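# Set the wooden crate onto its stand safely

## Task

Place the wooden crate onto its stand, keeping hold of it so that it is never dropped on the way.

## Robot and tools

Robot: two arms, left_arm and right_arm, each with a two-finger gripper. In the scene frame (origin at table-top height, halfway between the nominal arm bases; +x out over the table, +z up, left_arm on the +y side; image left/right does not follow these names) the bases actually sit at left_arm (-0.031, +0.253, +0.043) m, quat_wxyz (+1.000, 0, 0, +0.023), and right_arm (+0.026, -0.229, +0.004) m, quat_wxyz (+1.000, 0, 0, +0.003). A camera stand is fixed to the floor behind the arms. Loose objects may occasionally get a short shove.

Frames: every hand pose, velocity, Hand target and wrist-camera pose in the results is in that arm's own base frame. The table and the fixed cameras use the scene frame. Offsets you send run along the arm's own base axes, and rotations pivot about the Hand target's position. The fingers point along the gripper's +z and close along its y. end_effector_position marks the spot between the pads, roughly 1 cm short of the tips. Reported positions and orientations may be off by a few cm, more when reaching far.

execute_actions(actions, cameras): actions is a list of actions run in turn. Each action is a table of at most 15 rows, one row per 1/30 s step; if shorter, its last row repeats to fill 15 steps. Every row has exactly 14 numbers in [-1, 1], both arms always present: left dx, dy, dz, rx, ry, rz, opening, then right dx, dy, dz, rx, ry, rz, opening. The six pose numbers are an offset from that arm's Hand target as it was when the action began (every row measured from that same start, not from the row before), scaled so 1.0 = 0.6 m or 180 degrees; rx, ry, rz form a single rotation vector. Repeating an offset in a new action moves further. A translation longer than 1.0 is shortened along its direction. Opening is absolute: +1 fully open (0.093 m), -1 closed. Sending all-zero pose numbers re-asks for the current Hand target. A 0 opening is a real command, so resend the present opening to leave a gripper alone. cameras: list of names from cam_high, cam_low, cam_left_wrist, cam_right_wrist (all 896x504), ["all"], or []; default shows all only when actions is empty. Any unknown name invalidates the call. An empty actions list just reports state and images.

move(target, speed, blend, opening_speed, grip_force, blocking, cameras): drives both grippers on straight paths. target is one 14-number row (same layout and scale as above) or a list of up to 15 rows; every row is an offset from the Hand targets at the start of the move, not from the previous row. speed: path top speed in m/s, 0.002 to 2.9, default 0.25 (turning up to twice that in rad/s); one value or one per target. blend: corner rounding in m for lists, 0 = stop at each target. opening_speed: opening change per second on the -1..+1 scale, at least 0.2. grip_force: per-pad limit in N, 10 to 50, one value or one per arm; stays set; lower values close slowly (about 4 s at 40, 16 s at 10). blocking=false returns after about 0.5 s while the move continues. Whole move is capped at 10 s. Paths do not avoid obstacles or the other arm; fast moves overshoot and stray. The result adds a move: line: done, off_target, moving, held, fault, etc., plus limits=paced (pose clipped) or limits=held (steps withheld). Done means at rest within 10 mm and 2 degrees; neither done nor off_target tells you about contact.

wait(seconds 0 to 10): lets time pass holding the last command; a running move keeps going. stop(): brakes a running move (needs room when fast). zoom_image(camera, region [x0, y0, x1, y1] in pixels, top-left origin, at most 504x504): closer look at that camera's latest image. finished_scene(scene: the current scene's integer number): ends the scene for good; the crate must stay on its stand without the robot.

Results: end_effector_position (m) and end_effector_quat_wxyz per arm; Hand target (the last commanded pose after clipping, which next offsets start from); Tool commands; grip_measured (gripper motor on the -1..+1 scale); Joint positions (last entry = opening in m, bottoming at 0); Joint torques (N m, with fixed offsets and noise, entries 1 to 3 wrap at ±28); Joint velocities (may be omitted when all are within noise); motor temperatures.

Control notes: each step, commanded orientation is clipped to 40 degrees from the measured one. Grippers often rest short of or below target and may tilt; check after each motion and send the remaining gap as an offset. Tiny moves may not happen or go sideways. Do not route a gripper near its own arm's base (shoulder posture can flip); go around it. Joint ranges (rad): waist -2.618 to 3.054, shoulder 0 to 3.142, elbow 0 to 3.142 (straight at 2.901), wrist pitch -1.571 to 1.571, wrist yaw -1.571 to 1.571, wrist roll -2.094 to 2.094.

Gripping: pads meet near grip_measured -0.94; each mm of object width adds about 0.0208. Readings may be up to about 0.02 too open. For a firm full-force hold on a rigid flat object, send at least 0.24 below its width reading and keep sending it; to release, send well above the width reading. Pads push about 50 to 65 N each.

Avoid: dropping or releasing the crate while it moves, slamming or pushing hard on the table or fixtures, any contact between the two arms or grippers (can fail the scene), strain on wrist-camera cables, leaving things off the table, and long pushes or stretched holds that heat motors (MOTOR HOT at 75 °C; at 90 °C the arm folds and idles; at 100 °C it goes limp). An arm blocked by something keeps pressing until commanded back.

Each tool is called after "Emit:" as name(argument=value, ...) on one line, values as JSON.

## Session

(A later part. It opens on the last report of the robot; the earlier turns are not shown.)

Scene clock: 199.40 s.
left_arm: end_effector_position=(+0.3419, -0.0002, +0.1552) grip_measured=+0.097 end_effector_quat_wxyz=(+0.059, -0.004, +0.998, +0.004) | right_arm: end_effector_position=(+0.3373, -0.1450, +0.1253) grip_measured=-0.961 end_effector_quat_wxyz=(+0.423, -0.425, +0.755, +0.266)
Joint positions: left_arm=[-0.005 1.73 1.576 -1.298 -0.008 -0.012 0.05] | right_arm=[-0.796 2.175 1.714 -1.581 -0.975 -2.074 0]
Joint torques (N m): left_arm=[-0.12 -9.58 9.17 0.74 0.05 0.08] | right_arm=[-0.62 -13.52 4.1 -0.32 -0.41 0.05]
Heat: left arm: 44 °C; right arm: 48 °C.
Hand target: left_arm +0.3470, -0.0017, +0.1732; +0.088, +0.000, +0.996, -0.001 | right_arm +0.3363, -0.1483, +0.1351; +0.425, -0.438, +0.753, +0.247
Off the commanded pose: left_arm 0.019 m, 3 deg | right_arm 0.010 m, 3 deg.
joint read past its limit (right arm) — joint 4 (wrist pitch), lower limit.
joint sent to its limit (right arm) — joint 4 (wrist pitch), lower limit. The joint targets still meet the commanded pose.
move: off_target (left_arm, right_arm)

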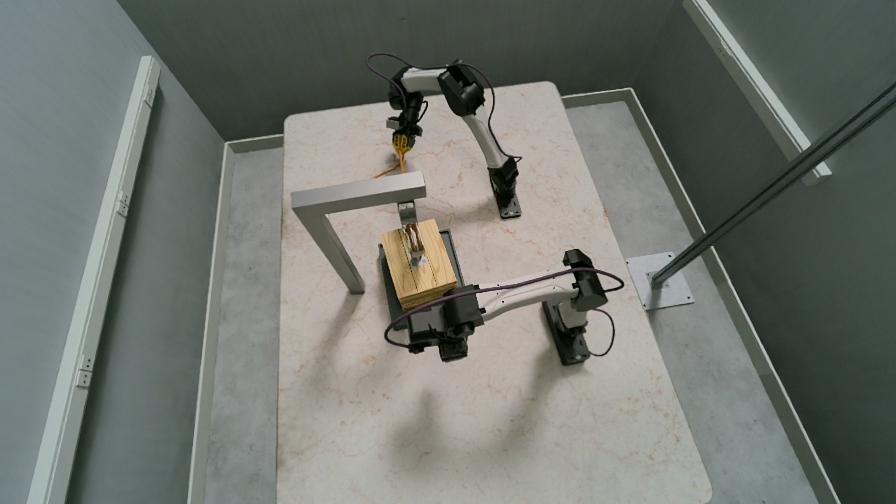

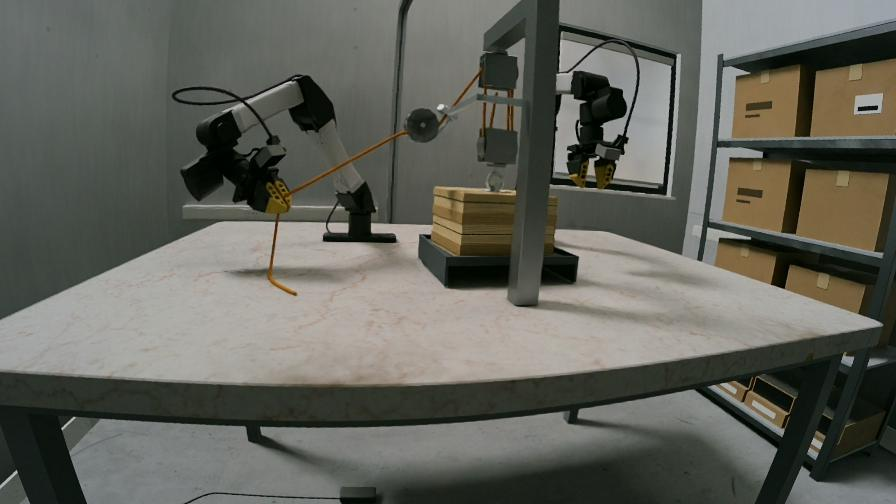

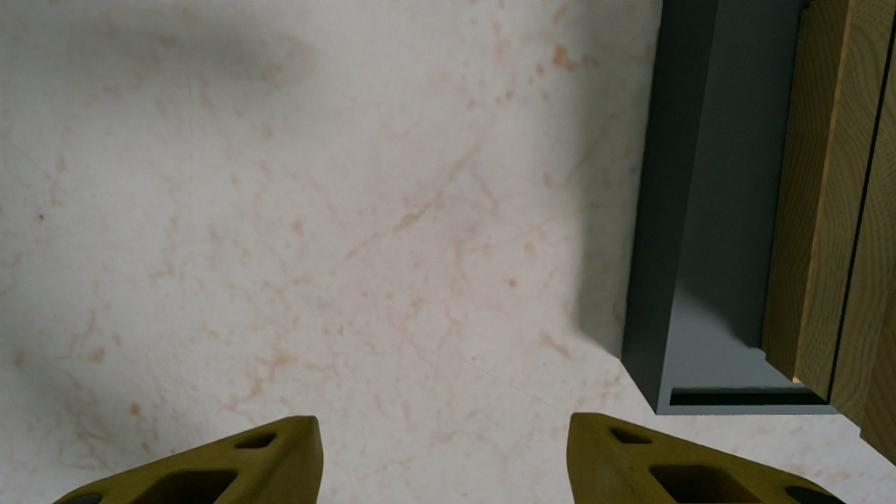

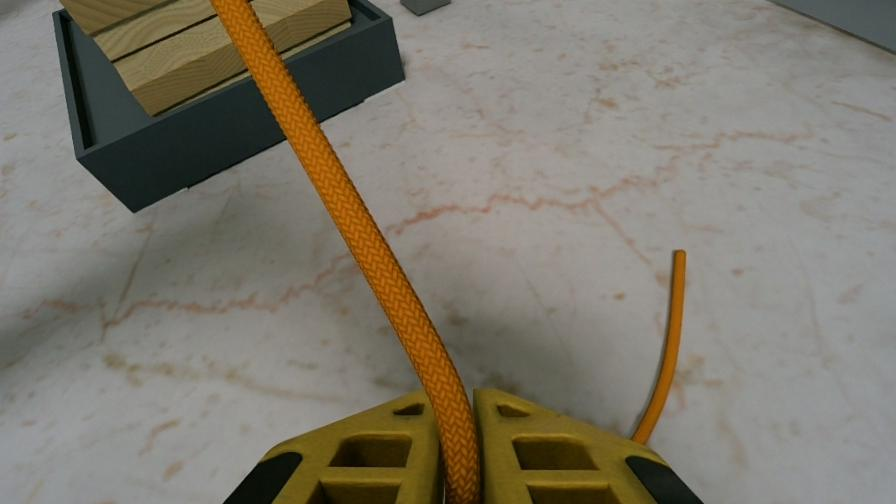

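Emit:
move(target=[[0,0,0,0,0,0,0.1,-0.02,0.07,0.04,0,0,0,-1],[0,0,0,0,0,0,0.1,-0.02,0.07,0.04,0,0,0,0.3],[0,0,0,0,0,0,0.1,-0.06,-0.05,0.12,0,0,0,0.3]], speed=0.08, opening_speed=1, cameras=["all"])

Emit:
zoom_image(camera="cam_low", region=[400, 120, 680, 300])

Scene clock: 204.97 s.
left_arm: end_effector_position=(+0.3419, -0.0002, +0.1552) grip_measured=+0.097 end_effector_quat_wxyz=(+0.059, -0.004, +0.998, +0.004) | right_arm: end_effector_position=(+0.3032, -0.1786, +0.1922) grip_measured=+0.297 end_effector_quat_wxyz=(+0.445, -0.388, +0.792, +0.154)
Joint positions: left_arm=[-0.005 1.73 1.576 -1.298 -0.008 -0.012 0.05] | right_arm=[-0.936 1.916 1.66 -1.54 -0.964 -1.965 0.059]
Joint torques (N m): left_arm=[-0.14 -9.57 9.2 0.75 0.06 0.06] | right_arm=[-0.47 -11.34 6.63 -0.3 -0.49 0.05]
Heat: left arm: 44 °C; right arm: 46 °C.
Hand target: left_arm +0.3470, -0.0017, +0.1732; +0.088, +0.000, +0.996, -0.001 | right_arm +0.3002, -0.1782, +0.2071; +0.425, -0.438, +0.753, +0.247
Off the commanded pose: left_arm 0.019 m, 3 deg | right_arm 0.015 m, 13 deg.
joint sent to its limit (right arm) — joint 4 (wrist pitch), lower limit. The joint targets are off in orientation, not in position.
move: off_target (left_arm, right_arm)

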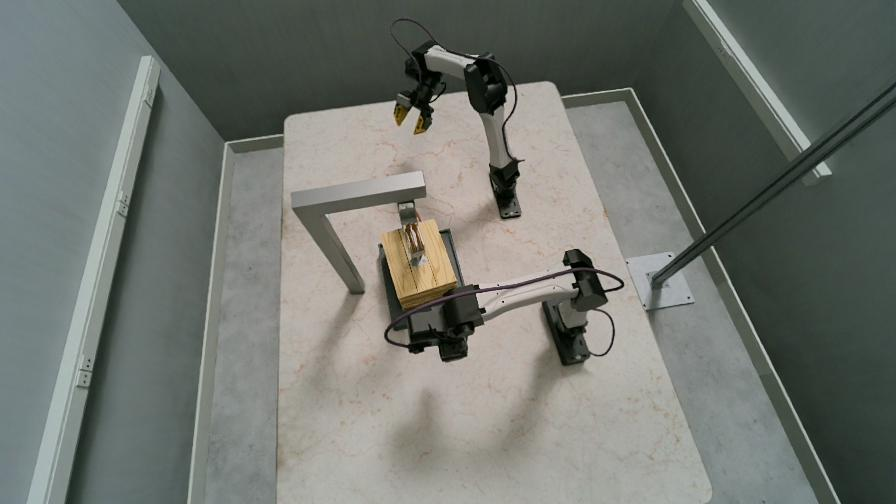

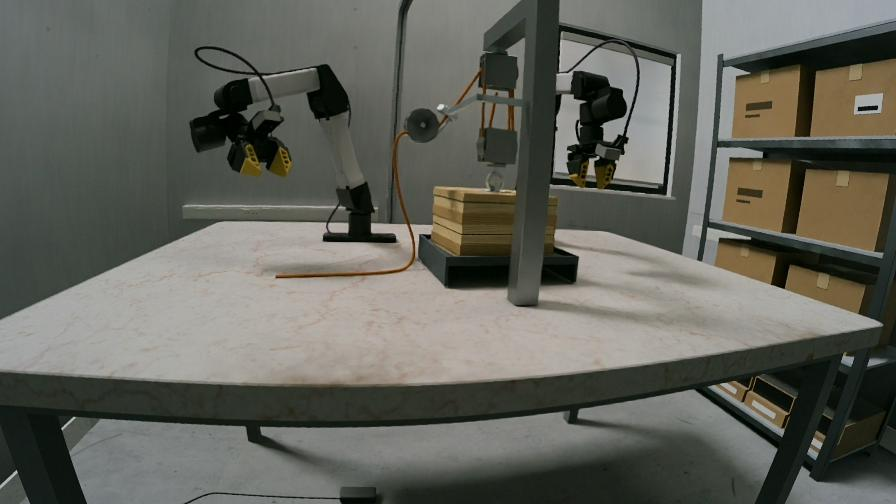

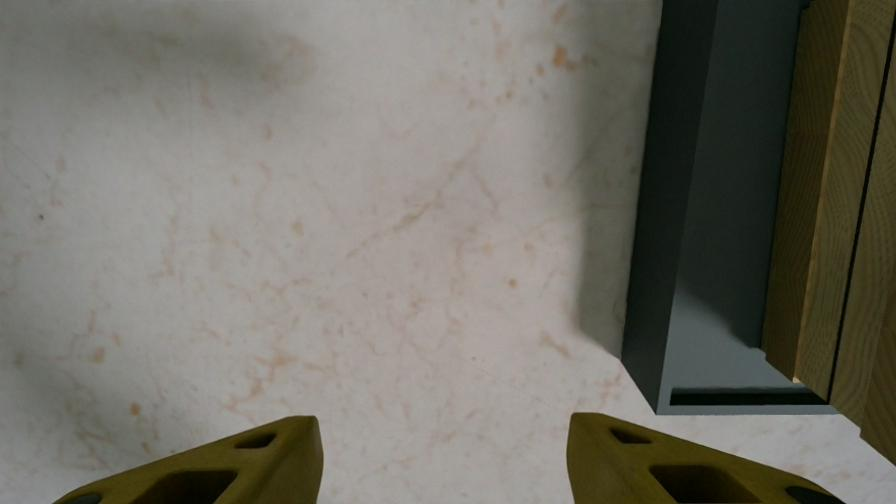

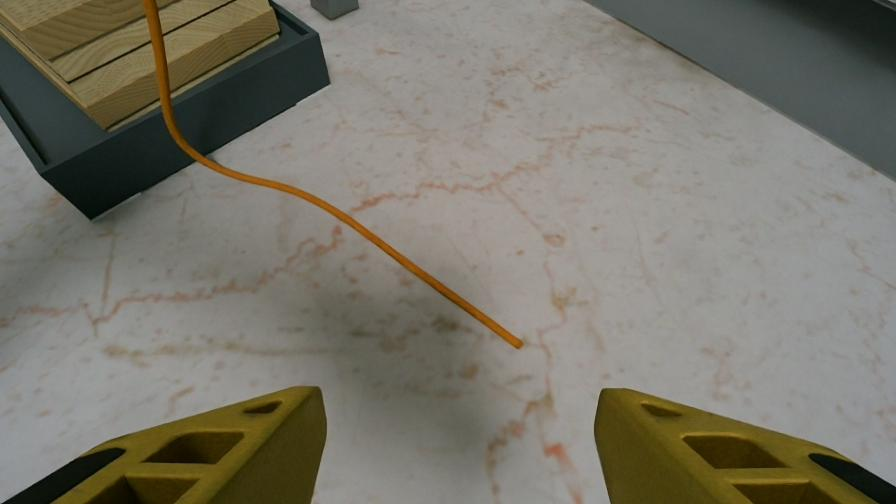

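Scaled by 1.800 from the camera's 896x504 image, which has a finer 1280x720 frame.

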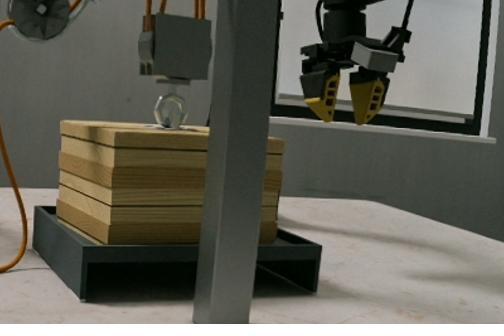

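Emit:
finished_scene(scene=1)

The scene is finished: the task was done.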